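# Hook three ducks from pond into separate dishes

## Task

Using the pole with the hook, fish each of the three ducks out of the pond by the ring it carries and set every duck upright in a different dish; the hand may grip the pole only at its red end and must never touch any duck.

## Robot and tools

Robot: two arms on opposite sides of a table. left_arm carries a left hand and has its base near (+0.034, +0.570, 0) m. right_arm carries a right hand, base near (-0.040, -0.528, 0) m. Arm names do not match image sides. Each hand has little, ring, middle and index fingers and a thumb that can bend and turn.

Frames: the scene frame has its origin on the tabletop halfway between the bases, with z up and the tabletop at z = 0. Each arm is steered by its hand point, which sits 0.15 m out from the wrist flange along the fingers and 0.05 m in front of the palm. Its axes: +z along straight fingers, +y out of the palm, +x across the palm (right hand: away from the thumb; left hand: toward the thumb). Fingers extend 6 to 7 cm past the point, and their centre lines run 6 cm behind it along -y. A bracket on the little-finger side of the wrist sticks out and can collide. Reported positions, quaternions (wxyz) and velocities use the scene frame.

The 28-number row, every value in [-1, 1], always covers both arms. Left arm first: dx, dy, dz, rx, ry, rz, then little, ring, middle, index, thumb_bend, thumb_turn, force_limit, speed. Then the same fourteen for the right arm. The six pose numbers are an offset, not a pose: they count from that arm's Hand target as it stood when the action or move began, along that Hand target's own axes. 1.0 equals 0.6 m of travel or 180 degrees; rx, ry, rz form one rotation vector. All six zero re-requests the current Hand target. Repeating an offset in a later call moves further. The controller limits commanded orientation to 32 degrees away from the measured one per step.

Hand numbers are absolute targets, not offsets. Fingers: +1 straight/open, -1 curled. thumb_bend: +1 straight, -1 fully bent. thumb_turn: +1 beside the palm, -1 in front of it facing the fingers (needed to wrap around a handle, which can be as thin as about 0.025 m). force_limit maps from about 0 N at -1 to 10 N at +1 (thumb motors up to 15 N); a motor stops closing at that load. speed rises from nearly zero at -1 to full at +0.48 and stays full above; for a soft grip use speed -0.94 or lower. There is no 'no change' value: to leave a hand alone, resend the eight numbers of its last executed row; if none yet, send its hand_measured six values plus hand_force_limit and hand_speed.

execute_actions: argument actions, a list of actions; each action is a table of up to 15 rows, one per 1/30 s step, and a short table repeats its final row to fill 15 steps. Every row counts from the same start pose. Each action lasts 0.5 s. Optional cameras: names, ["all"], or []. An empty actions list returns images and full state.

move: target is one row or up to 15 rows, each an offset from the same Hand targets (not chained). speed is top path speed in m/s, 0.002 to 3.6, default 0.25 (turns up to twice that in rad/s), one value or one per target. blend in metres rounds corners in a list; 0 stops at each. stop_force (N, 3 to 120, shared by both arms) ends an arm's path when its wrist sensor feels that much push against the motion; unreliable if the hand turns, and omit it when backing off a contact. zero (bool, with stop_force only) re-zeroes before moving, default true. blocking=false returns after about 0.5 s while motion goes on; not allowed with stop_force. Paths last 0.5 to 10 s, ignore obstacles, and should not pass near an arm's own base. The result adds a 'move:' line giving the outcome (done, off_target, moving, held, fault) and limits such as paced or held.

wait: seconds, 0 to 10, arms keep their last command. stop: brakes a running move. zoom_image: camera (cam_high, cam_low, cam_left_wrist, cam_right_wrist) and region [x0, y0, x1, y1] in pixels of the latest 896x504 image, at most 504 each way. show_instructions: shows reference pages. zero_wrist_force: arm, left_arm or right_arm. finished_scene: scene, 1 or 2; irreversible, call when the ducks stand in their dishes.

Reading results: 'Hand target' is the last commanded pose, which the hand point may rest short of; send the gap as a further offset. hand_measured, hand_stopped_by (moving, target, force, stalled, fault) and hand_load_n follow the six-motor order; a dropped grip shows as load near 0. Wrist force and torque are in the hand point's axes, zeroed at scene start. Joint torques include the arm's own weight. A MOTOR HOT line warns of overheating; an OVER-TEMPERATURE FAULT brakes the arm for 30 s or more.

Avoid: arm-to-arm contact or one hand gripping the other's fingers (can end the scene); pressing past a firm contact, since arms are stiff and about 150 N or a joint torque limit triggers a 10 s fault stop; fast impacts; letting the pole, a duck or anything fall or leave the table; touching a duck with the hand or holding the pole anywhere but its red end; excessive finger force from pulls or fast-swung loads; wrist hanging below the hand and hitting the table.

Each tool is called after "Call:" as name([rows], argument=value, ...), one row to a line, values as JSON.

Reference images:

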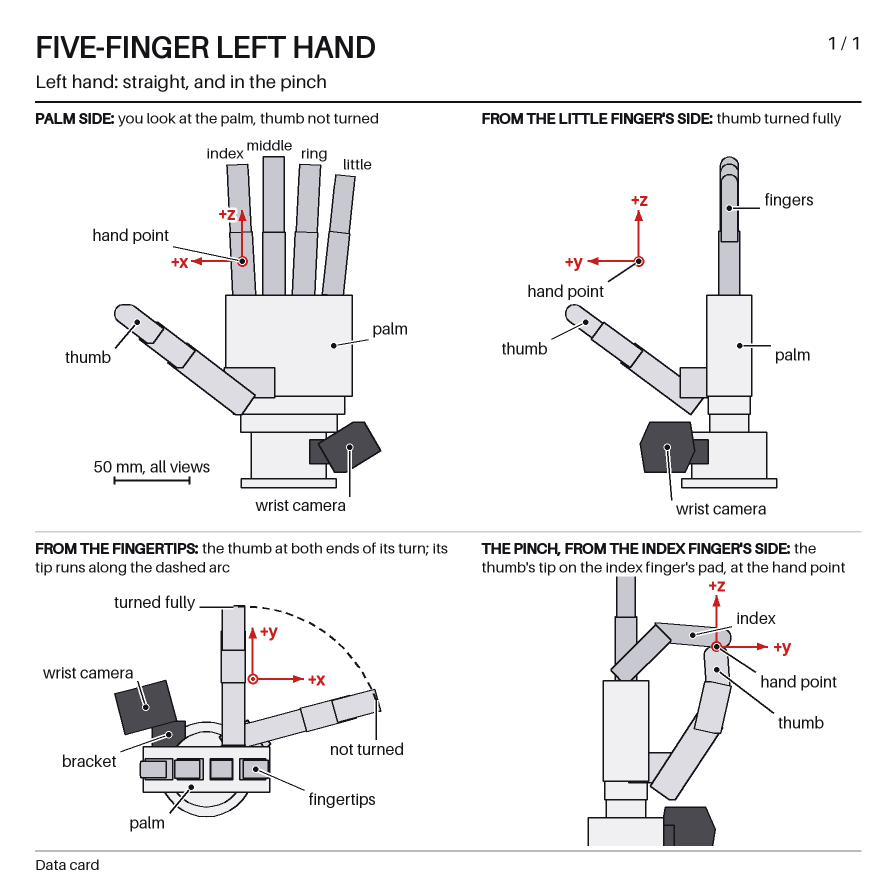

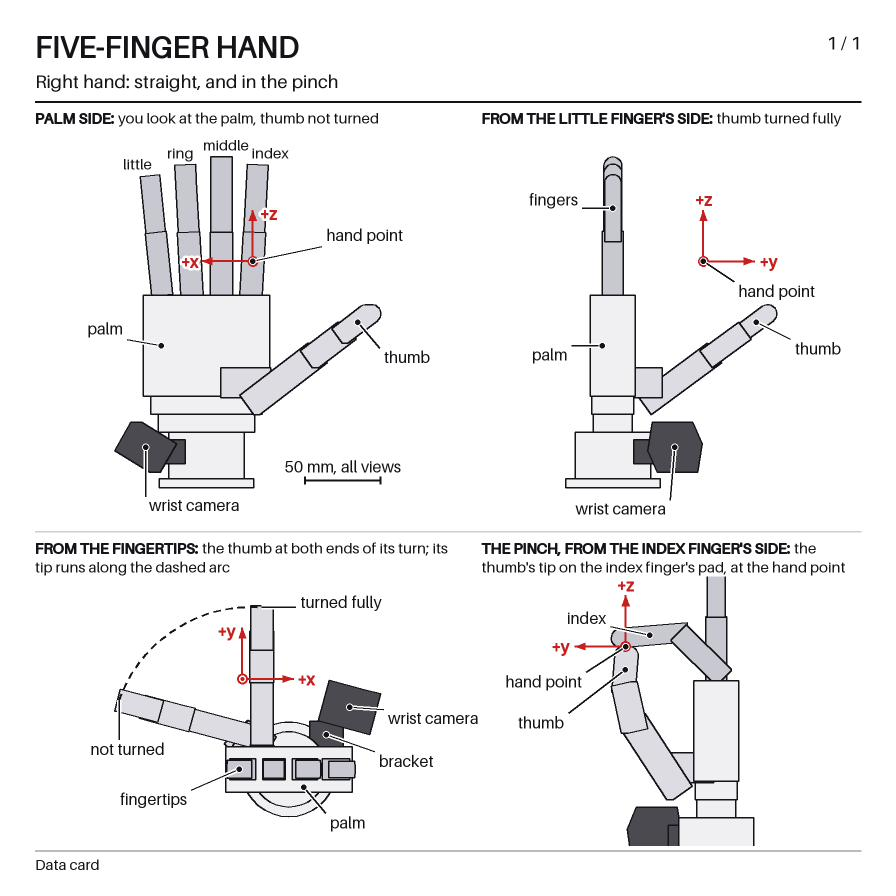

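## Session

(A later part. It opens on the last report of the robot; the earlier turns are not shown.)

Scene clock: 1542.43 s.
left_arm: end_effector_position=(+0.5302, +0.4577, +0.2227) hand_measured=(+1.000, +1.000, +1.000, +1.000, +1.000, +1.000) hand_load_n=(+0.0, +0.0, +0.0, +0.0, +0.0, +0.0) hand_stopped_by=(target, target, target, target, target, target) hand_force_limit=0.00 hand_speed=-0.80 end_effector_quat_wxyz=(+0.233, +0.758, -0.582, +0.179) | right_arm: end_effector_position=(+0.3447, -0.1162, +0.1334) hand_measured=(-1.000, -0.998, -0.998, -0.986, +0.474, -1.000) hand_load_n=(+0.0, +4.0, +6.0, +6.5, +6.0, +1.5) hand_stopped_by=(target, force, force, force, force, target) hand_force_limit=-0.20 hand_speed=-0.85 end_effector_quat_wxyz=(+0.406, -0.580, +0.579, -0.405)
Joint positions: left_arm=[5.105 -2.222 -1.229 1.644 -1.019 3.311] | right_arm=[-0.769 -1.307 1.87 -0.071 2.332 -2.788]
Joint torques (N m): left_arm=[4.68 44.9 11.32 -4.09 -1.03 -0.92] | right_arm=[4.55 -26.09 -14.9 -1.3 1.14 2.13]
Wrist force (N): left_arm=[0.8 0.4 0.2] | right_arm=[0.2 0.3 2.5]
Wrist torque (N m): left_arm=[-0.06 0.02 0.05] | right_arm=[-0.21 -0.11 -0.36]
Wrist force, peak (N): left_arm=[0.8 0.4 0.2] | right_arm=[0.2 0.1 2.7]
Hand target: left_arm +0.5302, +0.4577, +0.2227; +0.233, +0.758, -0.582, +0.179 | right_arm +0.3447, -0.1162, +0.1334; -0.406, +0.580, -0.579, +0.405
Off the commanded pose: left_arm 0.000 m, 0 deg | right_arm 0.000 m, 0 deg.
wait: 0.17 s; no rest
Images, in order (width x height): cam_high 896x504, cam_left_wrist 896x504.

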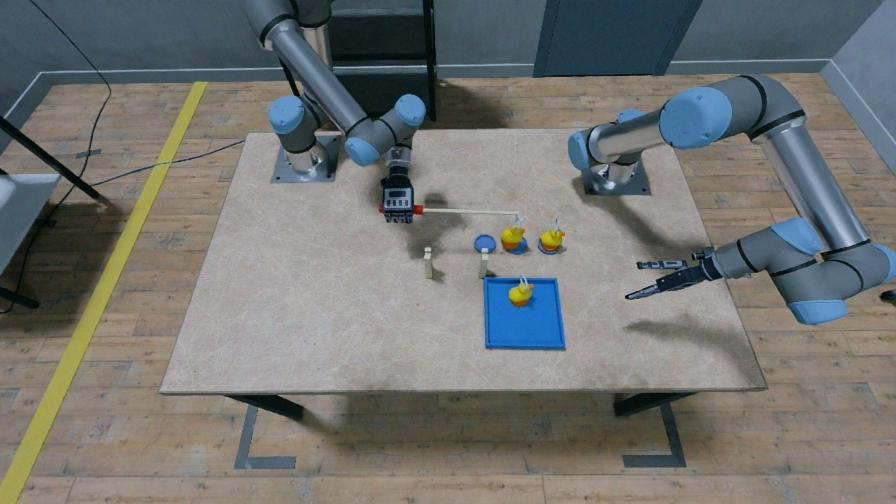

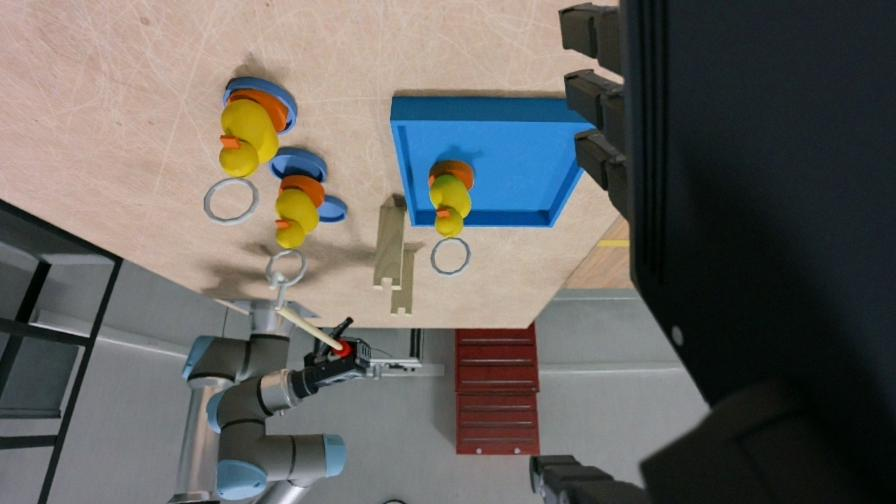

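Call:
move(target=[0,0,0,0,0,0,1,1,1,1,1,1,0,-0.8,-0.0245,0.001,-0.0027,0,0,0,-1,-1,-1,-1,-1,-1,-0.2,-0.85], speed=0.011)

Call:
wait(seconds=0.2, cameras=["cam_high"])

Call:
zoom_image(camera="cam_high", region=[493, 210, 543, 260])

Call:
wait(seconds=0.16, cameras=["cam_high"])

Call:
zoom_image(camera="cam_high", region=[493, 210, 543, 260])

Call:
wait(seconds=0.16, cameras=["cam_high"])

Call:
zoom_image(camera="cam_high", region=[493, 210, 543, 260])

Call:
wait(seconds=0.16, cameras=["cam_high"])

Call:
zoom_image(camera="cam_high", region=[493, 210, 543, 260])

Scene clock: 1587.00 s.
left_arm: end_effector_position=(+0.5302, +0.4577, +0.2227) hand_measured=(+1.000, +1.000, +1.000, +1.000, +1.000, +1.000) hand_load_n=(+0.0, +0.0, +0.0, +0.0, +0.0, +0.0) hand_stopped_by=(target, target, target, target, target, target) hand_force_limit=0.00 hand_speed=-0.80 end_effector_quat_wxyz=(+0.233, +0.758, -0.582, +0.179) | right_arm: end_effector_position=(+0.3429, -0.1015, +0.1334) hand_measured=(-1.000, -0.998, -0.998, -0.986, +0.474, -1.000) hand_load_n=(+0.0, +4.0, +6.0, +6.5, +7.0, +2.0) hand_stopped_by=(target, force, force, force, force, target) hand_force_limit=-0.20 hand_speed=-0.85 end_effector_quat_wxyz=(+0.406, -0.580, +0.579, -0.405)
Joint positions: left_arm=[5.105 -2.222 -1.229 1.644 -1.019 3.311] | right_arm=[-0.741 -1.275 1.829 -0.049 2.356 -2.769]
Joint torques (N m): left_arm=[4.84 45.65 11.33 -4.05 -0.87 -0.93] | right_arm=[-5.45 -38.68 -12.16 1.07 -0.14 0.85]
Wrist force (N): left_arm=[0.7 0.4 0.2] | right_arm=[0.0 0.3 2.5]
Wrist torque (N m): left_arm=[-0.06 0.04 0.04] | right_arm=[-0.20 -0.09 -0.45]
Wrist force, peak (N): left_arm=[1.0 0.6 0.3] | right_arm=[0.2 0.3 2.9]
Hand target: left_arm +0.5302, +0.4577, +0.2227; +0.233, +0.758, -0.582, +0.179 | right_arm +0.3429, -0.1015, +0.1334; -0.406, +0.580, -0.579, +0.405
Off the commanded pose: left_arm 0.000 m, 0 deg | right_arm 0.000 m, 0 deg.
move: done

Scene clock: 1587.20 s.
left_arm: end_effector_position=(+0.5302, +0.4577, +0.2227) hand_measured=(+1.000, +1.000, +1.000, +1.000, +1.000, +1.000) hand_load_n=(+0.0, +0.0, +0.0, +0.0, +0.0, +0.0) hand_stopped_by=(target, target, target, target, target, target) hand_force_limit=0.00 hand_speed=-0.80 end_effector_quat_wxyz=(+0.233, +0.758, -0.582, +0.179) | right_arm: end_effector_position=(+0.3429, -0.1015, +0.1333) hand_measured=(-1.000, -0.998, -0.998, -0.986, +0.474, -1.000) hand_load_n=(+0.0, +4.0, +6.0, +6.5, +6.5, +2.0) hand_stopped_by=(target, force, force, force, force, target) hand_force_limit=-0.20 hand_speed=-0.85 end_effector_quat_wxyz=(+0.406, -0.580, +0.579, -0.405)
Joint positions: left_arm=[5.105 -2.222 -1.229 1.644 -1.019 3.311] | right_arm=[-0.741 -1.275 1.829 -0.049 2.356 -2.769]
Joint torques (N m): left_arm=[5.49 45.06 11.38 -4.18 -1.03 -0.76] | right_arm=[-5.75 -40.43 -13.53 -1.14 -0.75 -1.09]
Wrist force (N): left_arm=[0.4 0.3 0.2] | right_arm=[0.0 0.4 2.6]
Wrist torque (N m): left_arm=[-0.08 0.08 0.03] | right_arm=[-0.20 -0.09 -0.45]
Wrist force, peak (N): left_arm=[0.6 0.5 0.3] | right_arm=[0.0 0.4 2.8]
Hand target: left_arm +0.5302, +0.4577, +0.2227; +0.233, +0.758, -0.582, +0.179 | right_arm +0.3429, -0.1015, +0.1334; -0.406, +0.580, -0.579, +0.405
Off the commanded pose: left_arm 0.000 m, 0 deg | right_arm 0.000 m, 0 deg.
wait: 0.20 s; at rest by 0.17 s
Images, in order (width x height): cam_high 896x504.

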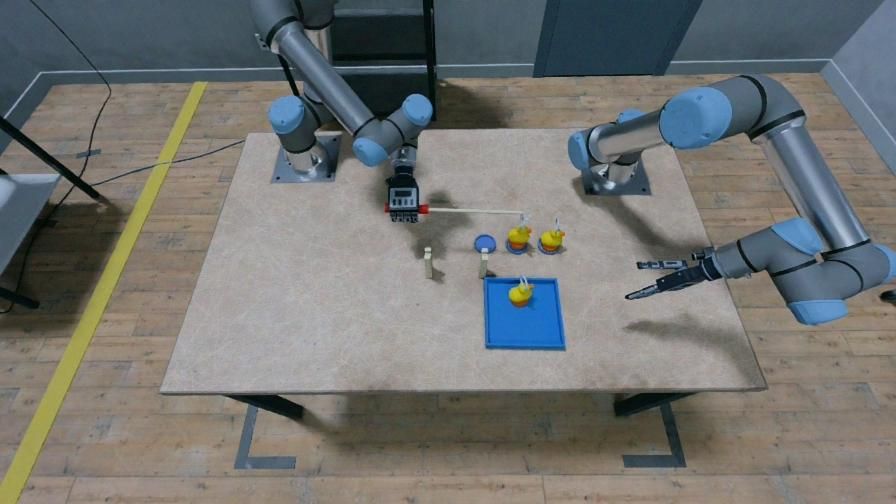

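Scaled by 10.080 from the camera's 896x504 image, which has a finer 1280x720 frame.

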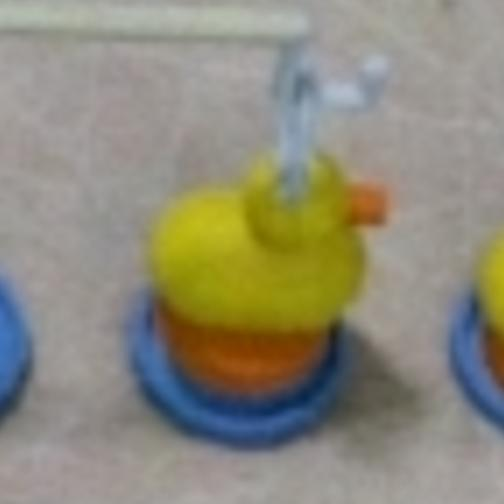

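Scene clock: 1587.37 s.
left_arm: end_effector_position=(+0.5302, +0.4577, +0.2227) hand_measured=(+1.000, +1.000, +1.000, +1.000, +1.000, +1.000) hand_load_n=(+0.0, +0.0, +0.0, +0.0, +0.0, +0.0) hand_stopped_by=(target, target, target, target, target, target) hand_force_limit=0.00 hand_speed=-0.80 end_effector_quat_wxyz=(+0.233, +0.758, -0.582, +0.179) | right_arm: end_effector_position=(+0.3429, -0.1015, +0.1334) hand_measured=(-1.000, -0.998, -0.998, -0.986, +0.474, -1.000) hand_load_n=(+0.0, +4.0, +6.0, +6.5, +6.5, +1.5) hand_stopped_by=(target, force, force, force, force, target) hand_force_limit=-0.20 hand_speed=-0.85 end_effector_quat_wxyz=(+0.406, -0.580, +0.579, -0.405)
Joint positions: left_arm=[5.105 -2.222 -1.229 1.644 -1.019 3.311] | right_arm=[-0.741 -1.275 1.83 -0.049 2.356 -2.769]
Joint torques (N m): left_arm=[4.93 45.02 11.36 -4.16 -1.08 -0.74] | right_arm=[-6.17 -41.46 -12.19 -1.61 -0.92 -2.14]
Wrist force (N): left_arm=[0.6 0.4 0.4] | right_arm=[0.0 0.1 2.7]
Wrist torque (N m): left_arm=[-0.08 0.06 0.04] | right_arm=[-0.25 -0.08 -0.46]
Wrist force, peak (N): left_arm=[0.9 0.2 0.3] | right_arm=[0.0 0.3 2.7]
Hand target: left_arm +0.5302, +0.4577, +0.2227; +0.233, +0.758, -0.582, +0.179 | right_arm +0.3429, -0.1015, +0.1334; -0.406, +0.580, -0.579, +0.405
Off the commanded pose: left_arm 0.000 m, 0 deg | right_arm 0.000 m, 0 deg.
wait: 0.17 s; no rest
Images, in order (width x height): cam_high 896x504.

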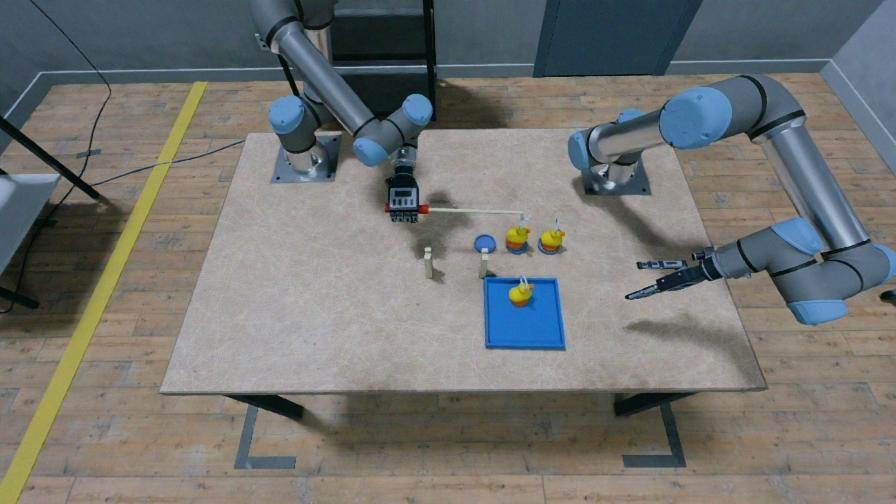

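Scaled by 10.080 from the camera's 896x504 image, which has a finer 1280x720 frame.

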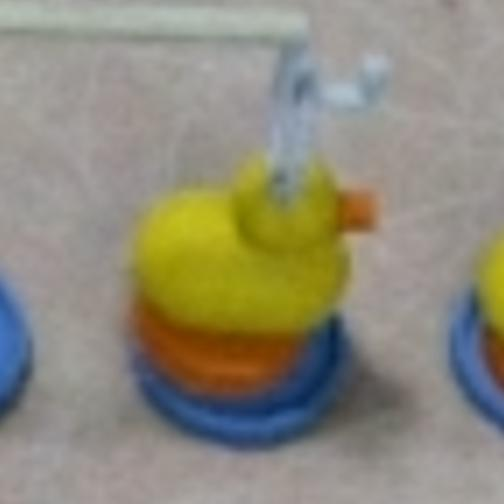

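Scene clock: 1587.53 s.
left_arm: end_effector_position=(+0.5302, +0.4577, +0.2227) hand_measured=(+1.000, +1.000, +1.000, +1.000, +1.000, +1.000) hand_load_n=(+0.0, +0.0, +0.0, +0.0, +0.0, +0.5) hand_stopped_by=(target, target, target, target, target, target) hand_force_limit=0.00 hand_speed=-0.80 end_effector_quat_wxyz=(+0.233, +0.758, -0.582, +0.179) | right_arm: end_effector_position=(+0.3429, -0.1015, +0.1334) hand_measured=(-1.000, -0.998, -0.998, -0.986, +0.474, -1.000) hand_load_n=(+0.0, +4.0, +6.0, +6.0, +6.5, +2.0) hand_stopped_by=(target, force, force, force, force, target) hand_force_limit=-0.20 hand_speed=-0.85 end_effector_quat_wxyz=(+0.406, -0.580, +0.579, -0.405)
Joint positions: left_arm=[5.105 -2.222 -1.229 1.644 -1.019 3.311] | right_arm=[-0.741 -1.275 1.83 -0.049 2.356 -2.769]
Joint torques (N m): left_arm=[5.06 45.61 11.73 -4.12 -1.07 -0.84] | right_arm=[-5.62 -41.75 -11.68 -1.72 -0.59 -2.39]
Wrist force (N): left_arm=[0.8 0.1 0.2] | right_arm=[-0.1 0.2 2.7]
Wrist torque (N m): left_arm=[-0.10 0.03 0.06] | right_arm=[-0.24 -0.08 -0.46]
Wrist force, peak (N): left_arm=[0.8 0.4 0.2] | right_arm=[0.2 0.6 2.7]
Hand target: left_arm +0.5302, +0.4577, +0.2227; +0.233, +0.758, -0.582, +0.179 | right_arm +0.3429, -0.1015, +0.1334; -0.406, +0.580, -0.579, +0.405
Off the commanded pose: left_arm 0.000 m, 0 deg | right_arm 0.000 m, 0 deg.
wait: 0.17 s; no rest
Images, in order (width x height): cam_high 896x504.

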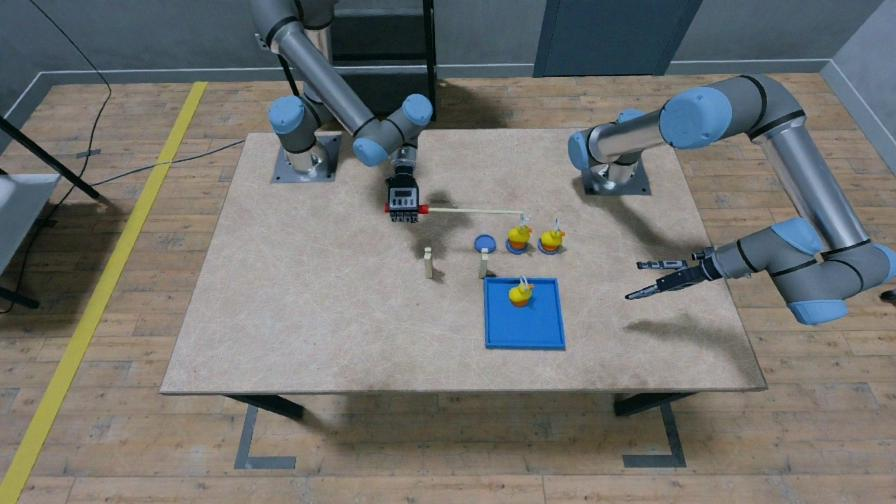

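Scaled by 10.080 from the camera's 896x504 image, which has a finer 1280x720 frame.

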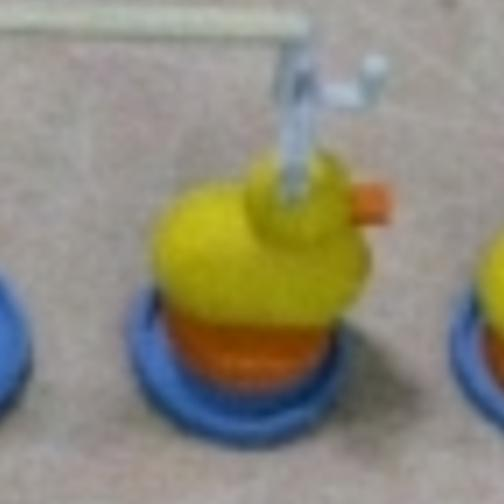

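Scene clock: 1587.70 s.
left_arm: end_effector_position=(+0.5302, +0.4577, +0.2227) hand_measured=(+1.000, +1.000, +1.000, +1.000, +1.000, +1.000) hand_load_n=(+0.0, +0.0, +0.0, +0.0, -0.5, +0.0) hand_stopped_by=(target, target, target, target, target, target) hand_force_limit=0.00 hand_speed=-0.80 end_effector_quat_wxyz=(+0.233, +0.758, -0.582, +0.179) | right_arm: end_effector_position=(+0.3429, -0.1015, +0.1334) hand_measured=(-1.000, -0.998, -0.998, -0.986, +0.474, -1.000) hand_load_n=(+0.0, +4.0, +6.0, +6.5, +6.5, +2.0) hand_stopped_by=(target, force, force, force, force, target) hand_force_limit=-0.20 hand_speed=-0.85 end_effector_quat_wxyz=(+0.406, -0.580, +0.579, -0.405)
Joint positions: left_arm=[5.105 -2.222 -1.229 1.644 -1.019 3.311] | right_arm=[-0.741 -1.275 1.83 -0.049 2.356 -2.769]
Joint torques (N m): left_arm=[5.24 45.86 11.25 -4.16 -1.05 -0.81] | right_arm=[-6.8 -39.78 -11.31 -1.98 -0.75 -2.51]
Wrist force (N): left_arm=[0.4 0.1 0.3] | right_arm=[-0.1 0.4 2.7]
Wrist torque (N m): left_arm=[-0.10 0.09 0.03] | right_arm=[-0.22 -0.09 -0.45]
Wrist force, peak (N): left_arm=[0.9 0.4 0.4] | right_arm=[0.0 0.3 2.8]
Hand target: left_arm +0.5302, +0.4577, +0.2227; +0.233, +0.758, -0.582, +0.179 | right_arm +0.3429, -0.1015, +0.1334; -0.406, +0.580, -0.579, +0.405
Off the commanded pose: left_arm 0.000 m, 0 deg | right_arm 0.000 m, 0 deg.
wait: 0.17 s; no rest
Images, in order (width x height): cam_high 896x504.

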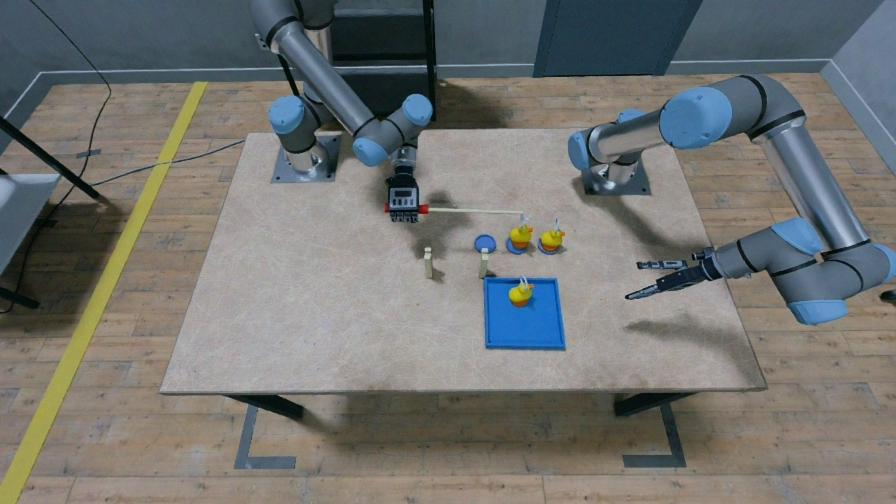

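Scaled by 10.080 from the camera's 896x504 image, which has a finer 1280x720 frame.

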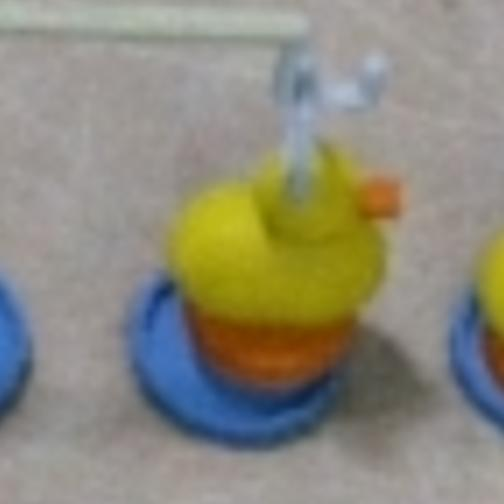

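Call:
move(target=[0,0,0,0,0,0,1,1,1,1,1,1,0,-0.8,0,0.0196,0.0071,0,0,0,-1,-1,-1,-1,-1,-1,-0.2,-0.85], speed=0.012)

Call:
wait(seconds=1, cameras=["cam_high","cam_low","cam_left_wrist"])

Call:
zoom_image(camera="cam_high", region=[493, 210, 543, 260])

Call:
zoom_image(camera="cam_left_wrist", region=[230, 120, 350, 240])

Call:
zoom_image(camera="cam_low", region=[430, 180, 530, 320])

Scene clock: 1613.60 s.
left_arm: end_effector_position=(+0.5302, +0.4577, +0.2227) hand_measured=(+1.000, +1.000, +1.000, +1.000, +1.000, +1.000) hand_load_n=(+0.0, +0.0, -0.5, +0.5, +0.0, +0.0) hand_stopped_by=(target, target, target, target, target, target) hand_force_limit=0.00 hand_speed=-0.80 end_effector_quat_wxyz=(+0.233, +0.758, -0.582, +0.179) | right_arm: end_effector_position=(+0.3429, -0.1015, +0.1207) hand_measured=(-1.000, -0.998, -0.998, -0.986, +0.474, -1.000) hand_load_n=(+0.0, +4.5, +5.5, +6.5, +6.5, +1.5) hand_stopped_by=(target, force, force, force, force, target) hand_force_limit=-0.20 hand_speed=-0.85 end_effector_quat_wxyz=(+0.406, -0.580, +0.579, -0.405)
Joint positions: left_arm=[5.105 -2.222 -1.229 1.644 -1.019 3.311] | right_arm=[-0.741 -1.259 1.845 -0.081 2.356 -2.769]
Joint torques (N m): left_arm=[5.01 45.89 11.64 -4.09 -1.01 -0.72] | right_arm=[2.9 -37.31 -20.33 1.62 1.35 0.59]
Wrist force (N): left_arm=[0.7 0.3 0.1] | right_arm=[0.0 -0.4 2.4]
Wrist torque (N m): left_arm=[-0.07 0.03 0.05] | right_arm=[-0.23 -0.17 -0.28]
Wrist force, peak (N): left_arm=[1.1 0.5 0.2] | right_arm=[0.2 0.3 2.9]
Hand target: left_arm +0.5302, +0.4577, +0.2227; +0.233, +0.758, -0.582, +0.179 | right_arm +0.3429, -0.1015, +0.1209; -0.406, +0.580, -0.579, +0.405
Off the commanded pose: left_arm 0.000 m, 0 deg | right_arm 0.000 m, 0 deg.
move: done

Scene clock: 1614.60 s.
left_arm: end_effector_position=(+0.5302, +0.4577, +0.2227) hand_measured=(+1.000, +1.000, +1.000, +1.000, +1.000, +1.000) hand_load_n=(+0.0, +0.0, +0.0, +0.0, +0.0, +0.0) hand_stopped_by=(target, target, target, target, target, target) hand_force_limit=0.00 hand_speed=-0.80 end_effector_quat_wxyz=(+0.233, +0.758, -0.582, +0.179) | right_arm: end_effector_position=(+0.3429, -0.1015, +0.1209) hand_measured=(-1.000, -0.998, -0.998, -0.986, +0.474, -1.000) hand_load_n=(+0.0, +4.0, +6.0, +6.0, +6.5, +1.5) hand_stopped_by=(target, force, force, force, force, target) hand_force_limit=-0.20 hand_speed=-0.85 end_effector_quat_wxyz=(+0.406, -0.580, +0.579, -0.405)
Joint positions: left_arm=[5.105 -2.222 -1.229 1.644 -1.019 3.311] | right_arm=[-0.741 -1.259 1.845 -0.081 2.356 -2.769]
Joint torques (N m): left_arm=[5.32 44.76 11.06 -4.09 -0.91 -0.79] | right_arm=[3.84 -40.55 -24.54 2.6 1.07 1.7]
Wrist force (N): left_arm=[0.8 0.2 0.0] | right_arm=[0.0 -0.3 2.4]
Wrist torque (N m): left_arm=[-0.08 0.01 0.06] | right_arm=[-0.22 -0.16 -0.30]
Wrist force, peak (N): left_arm=[0.8 0.3 0.3] | right_arm=[0.0 -0.2 2.6]
Hand target: left_arm +0.5302, +0.4577, +0.2227; +0.233, +0.758, -0.582, +0.179 | right_arm +0.3429, -0.1015, +0.1209; -0.406, +0.580, -0.579, +0.405
Off the commanded pose: left_arm 0.000 m, 0 deg | right_arm 0.000 m, 0 deg.
wait: 1.00 s; at rest by 0.17 s
Images, in order (width x height): cam_high 896x504, cam_low 896x504, cam_left_wrist 896x504.

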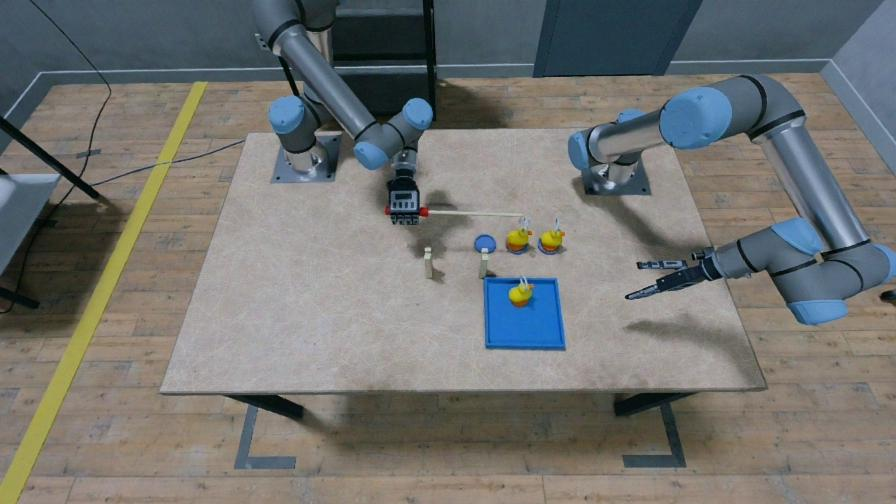

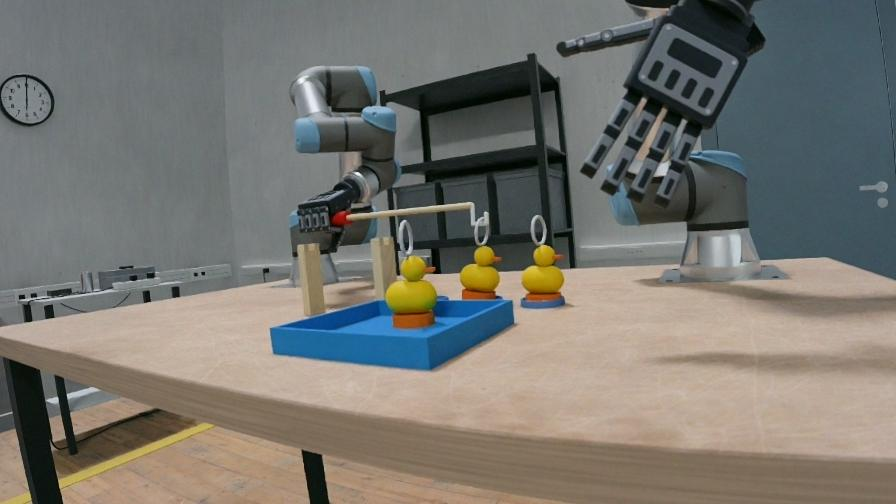

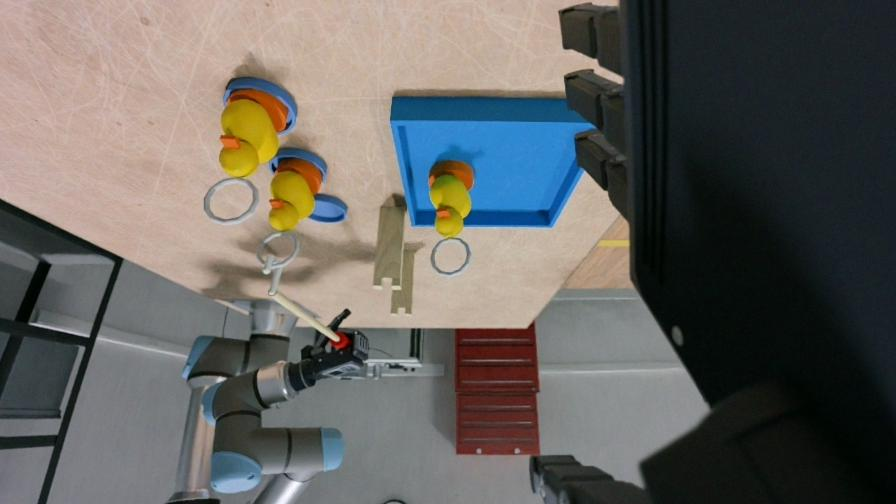

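Scaled by 10.080 from the camera's 896x504 image, which has a finer 1280x720 frame.

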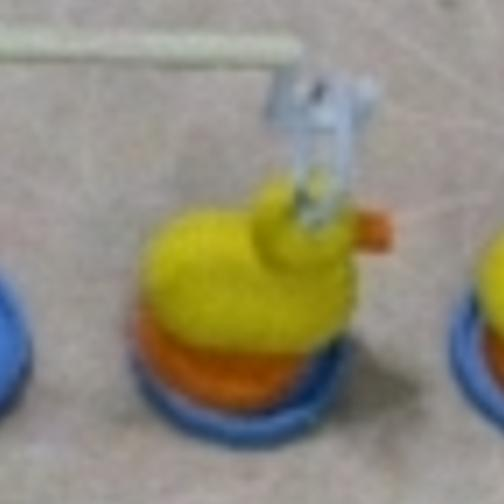

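Scaled by 4.200 from the camera's 896x504 image, which has a finer 1280x720 frame.

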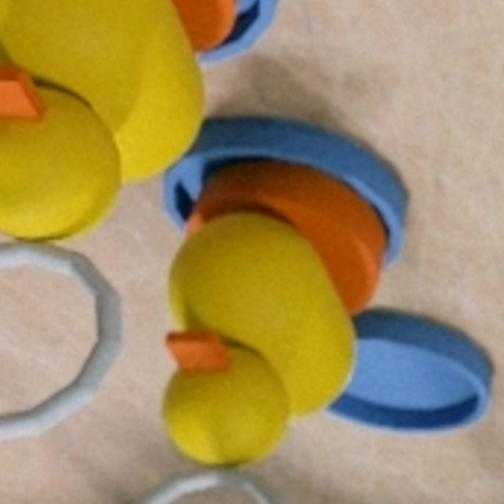

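Scaled by 3.600 from the camera's 896x504 image, which has a finer 1280x720 frame.

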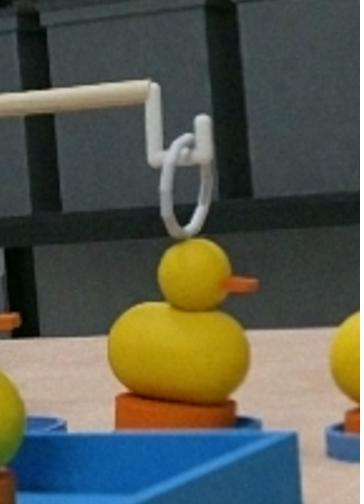

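Call:
move(target=[0,0,0,0,0,0,1,1,1,1,1,1,0,-0.8,0,-0.0094,-0.0034,0,0,0,-1,-1,-1,-1,-1,-1,-0.2,-0.85], speed=0.003)

Call:
wait(seconds=0.3, cameras=["cam_high","cam_low","cam_left_wrist"])

Call:
zoom_image(camera="cam_high", region=[493, 210, 543, 260])

Call:
zoom_image(camera="cam_left_wrist", region=[230, 120, 350, 240])

Call:
zoom_image(camera="cam_low", region=[430, 180, 530, 320])

Call:
wait(seconds=0.3, cameras=["cam_high"])

Call:
zoom_image(camera="cam_high", region=[493, 210, 543, 260])

Scene clock: 1641.53 s.
left_arm: end_effector_position=(+0.5302, +0.4577, +0.2227) hand_measured=(+1.000, +1.000, +1.000, +1.000, +1.000, +1.000) hand_load_n=(+0.0, +0.0, +0.0, +0.0, +0.0, +0.0) hand_stopped_by=(target, target, target, target, target, target) hand_force_limit=0.00 hand_speed=-0.80 end_effector_quat_wxyz=(+0.233, +0.758, -0.582, +0.179) | right_arm: end_effector_position=(+0.3429, -0.1015, +0.1269) hand_measured=(-1.000, -0.998, -0.998, -0.986, +0.474, -1.000) hand_load_n=(+0.0, +4.0, +5.5, +6.5, +6.5, +1.5) hand_stopped_by=(target, force, force, force, force, target) hand_force_limit=-0.20 hand_speed=-0.85 end_effector_quat_wxyz=(+0.406, -0.580, +0.579, -0.405)
Joint positions: left_arm=[5.105 -2.222 -1.229 1.644 -1.019 3.311] | right_arm=[-0.741 -1.267 1.837 -0.066 2.356 -2.769]
Joint torques (N m): left_arm=[4.84 45.01 11.38 -4.23 -0.88 -0.65] | right_arm=[-3.81 -38.98 -24.18 2.03 -0.55 0.2]
Wrist force (N): left_arm=[0.7 0.3 0.2] | right_arm=[0.1 0.2 2.7]
Wrist torque (N m): left_arm=[-0.07 0.05 0.05] | right_arm=[-0.22 -0.09 -0.46]
Wrist force, peak (N): left_arm=[0.9 0.5 0.5] | right_arm=[0.2 0.5 2.8]
Hand target: left_arm +0.5302, +0.4577, +0.2227; +0.233, +0.758, -0.582, +0.179 | right_arm +0.3429, -0.1015, +0.1269; -0.406, +0.580, -0.579, +0.405
Off the commanded pose: left_arm 0.000 m, 0 deg | right_arm 0.000 m, 0 deg.
move: done

Scene clock: 1641.83 s.
left_arm: end_effector_position=(+0.5302, +0.4577, +0.2227) hand_measured=(+1.000, +1.000, +1.000, +1.000, +1.000, +1.000) hand_load_n=(+0.0, +0.0, +0.0, +0.0, +0.0, +0.0) hand_stopped_by=(target, target, target, target, target, target) hand_force_limit=0.00 hand_speed=-0.80 end_effector_quat_wxyz=(+0.233, +0.758, -0.582, +0.179) | right_arm: end_effector_position=(+0.3429, -0.1015, +0.1269) hand_measured=(-1.000, -0.998, -0.998, -0.986, +0.474, -1.000) hand_load_n=(+0.0, +4.0, +6.0, +6.0, +6.5, +2.0) hand_stopped_by=(target, force, force, force, force, target) hand_force_limit=-0.20 hand_speed=-0.85 end_effector_quat_wxyz=(+0.406, -0.580, +0.579, -0.405)
Joint positions: left_arm=[5.105 -2.222 -1.229 1.644 -1.019 3.311] | right_arm=[-0.741 -1.267 1.837 -0.066 2.356 -2.769]
Joint torques (N m): left_arm=[4.45 45.01 11.34 -4.15 -1.1 -0.8] | right_arm=[-4.53 -34.85 -20.91 0.52 -0.67 0.06]
Wrist force (N): left_arm=[0.6 0.2 0.4] | right_arm=[0.1 0.1 2.7]
Wrist torque (N m): left_arm=[-0.11 0.06 0.04] | right_arm=[-0.23 -0.09 -0.46]
Wrist force, peak (N): left_arm=[1.0 0.2 0.2] | right_arm=[0.2 0.4 2.8]
Hand target: left_arm +0.5302, +0.4577, +0.2227; +0.233, +0.758, -0.582, +0.179 | right_arm +0.3429, -0.1015, +0.1269; -0.406, +0.580, -0.579, +0.405
Off the commanded pose: left_arm 0.000 m, 0 deg | right_arm 0.000 m, 0 deg.
wait: 0.30 s; at rest by 0.17 s
Images, in order (width x height): cam_high 896x504, cam_low 896x504, cam_left_wrist 896x504.

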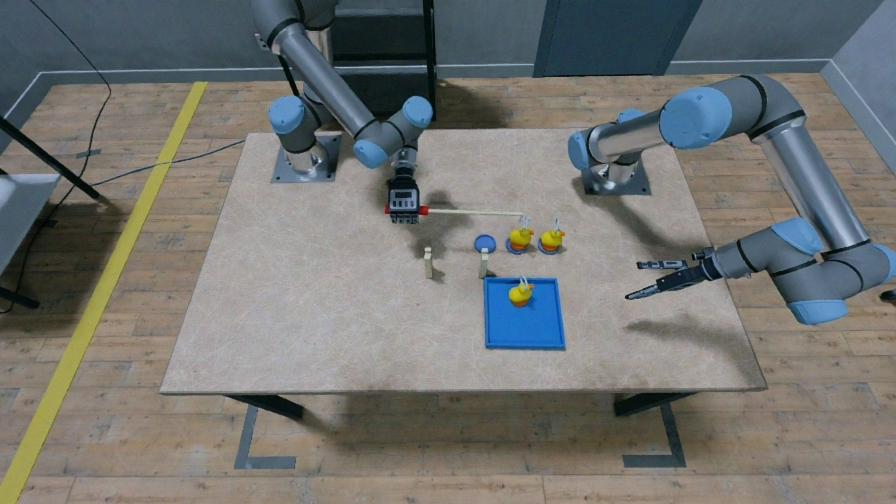

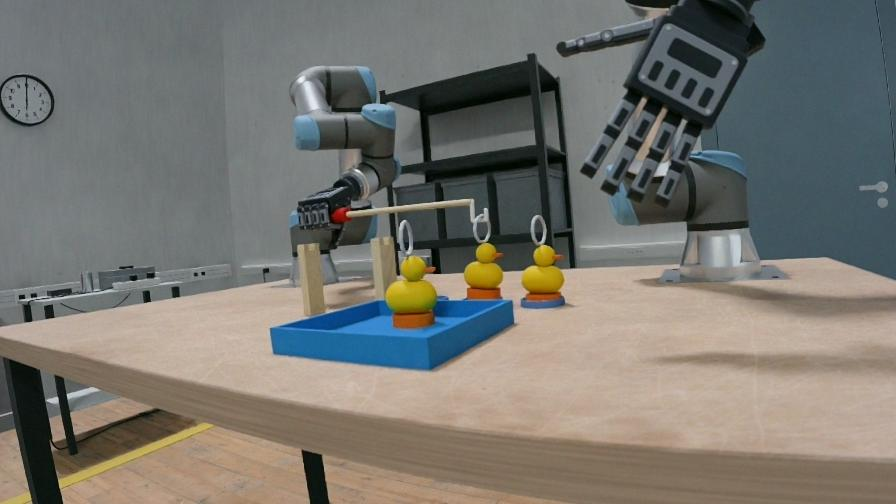

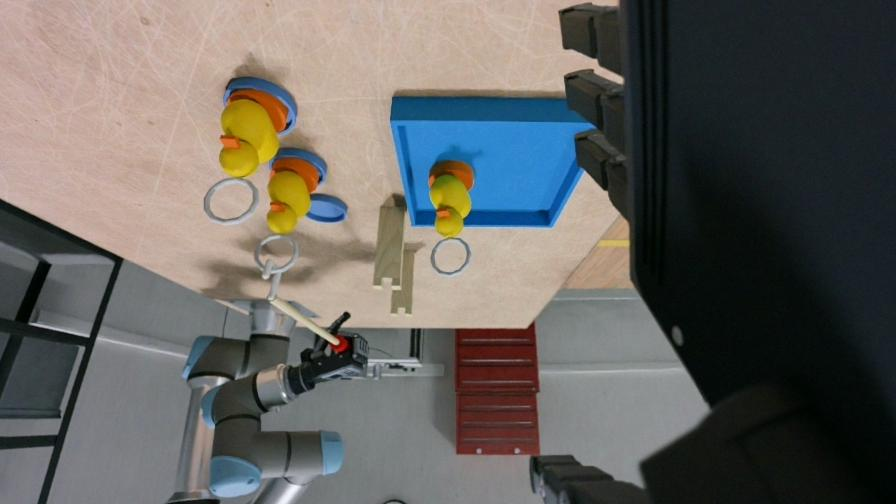

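Scaled by 10.080 from the camera's 896x504 image, which has a finer 1280x720 frame.

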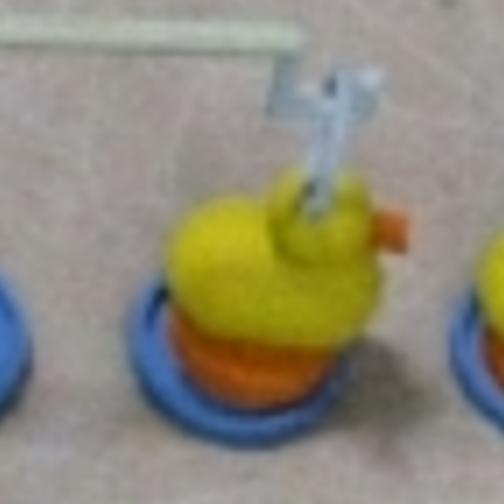

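Scaled by 4.200 from the camera's 896x504 image, which has a finer 1280x720 frame.

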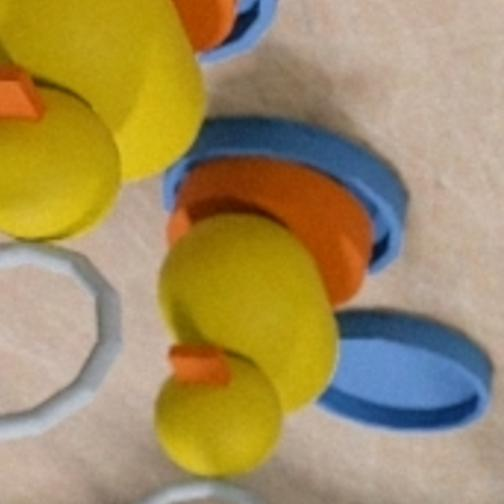

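Scaled by 3.600 from the camera's 896x504 image, which has a finer 1280x720 frame.

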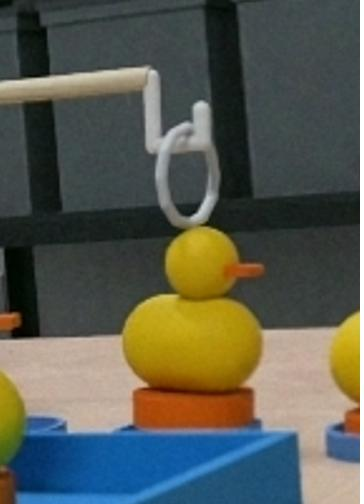

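Scene clock: 1642.13 s.
left_arm: end_effector_position=(+0.5302, +0.4577, +0.2227) hand_measured=(+1.000, +1.000, +1.000, +1.000, +1.000, +1.000) hand_load_n=(+0.0, +0.0, +0.0, +0.0, +0.0, +0.0) hand_stopped_by=(target, target, target, target, target, target) hand_force_limit=0.00 hand_speed=-0.80 end_effector_quat_wxyz=(+0.233, +0.758, -0.582, +0.179) | right_arm: end_effector_position=(+0.3429, -0.1015, +0.1269) hand_measured=(-1.000, -0.998, -0.998, -0.986, +0.474, -1.000) hand_load_n=(+0.0, +4.0, +6.0, +6.0, +6.5, +1.5) hand_stopped_by=(target, force, force, force, force, target) hand_force_limit=-0.20 hand_speed=-0.85 end_effector_quat_wxyz=(+0.406, -0.580, +0.579, -0.405)
Joint positions: left_arm=[5.105 -2.222 -1.229 1.644 -1.019 3.311] | right_arm=[-0.741 -1.267 1.837 -0.066 2.356 -2.769]
Joint torques (N m): left_arm=[5.09 45.37 11.41 -4.15 -1.02 -0.81] | right_arm=[-5.35 -31.24 -18.09 -1.27 -0.78 -0.25]
Wrist force (N): left_arm=[0.7 0.4 -0.1] | right_arm=[0.2 0.4 2.6]
Wrist torque (N m): left_arm=[-0.04 0.03 0.04] | right_arm=[-0.18 -0.10 -0.45]
Wrist force, peak (N): left_arm=[0.8 0.5 0.1] | right_arm=[0.0 0.4 2.7]
Hand target: left_arm +0.5302, +0.4577, +0.2227; +0.233, +0.758, -0.582, +0.179 | right_arm +0.3429, -0.1015, +0.1269; -0.406, +0.580, -0.579, +0.405
Off the commanded pose: left_arm 0.000 m, 0 deg | right_arm 0.000 m, 0 deg.
wait: 0.30 s; at rest by 0.17 s
Images, in order (width x height): cam_high 896x504.

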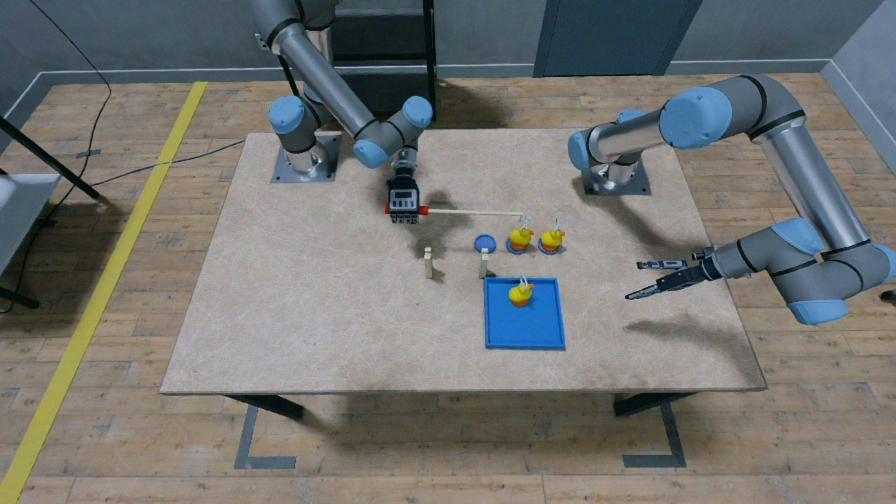

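Scaled by 10.080 from the camera's 896x504 image, which has a finer 1280x720 frame.

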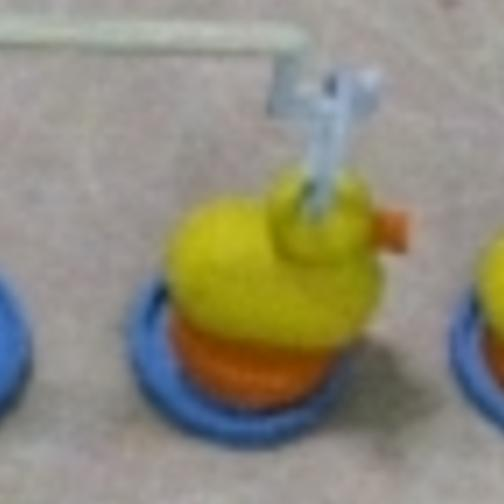

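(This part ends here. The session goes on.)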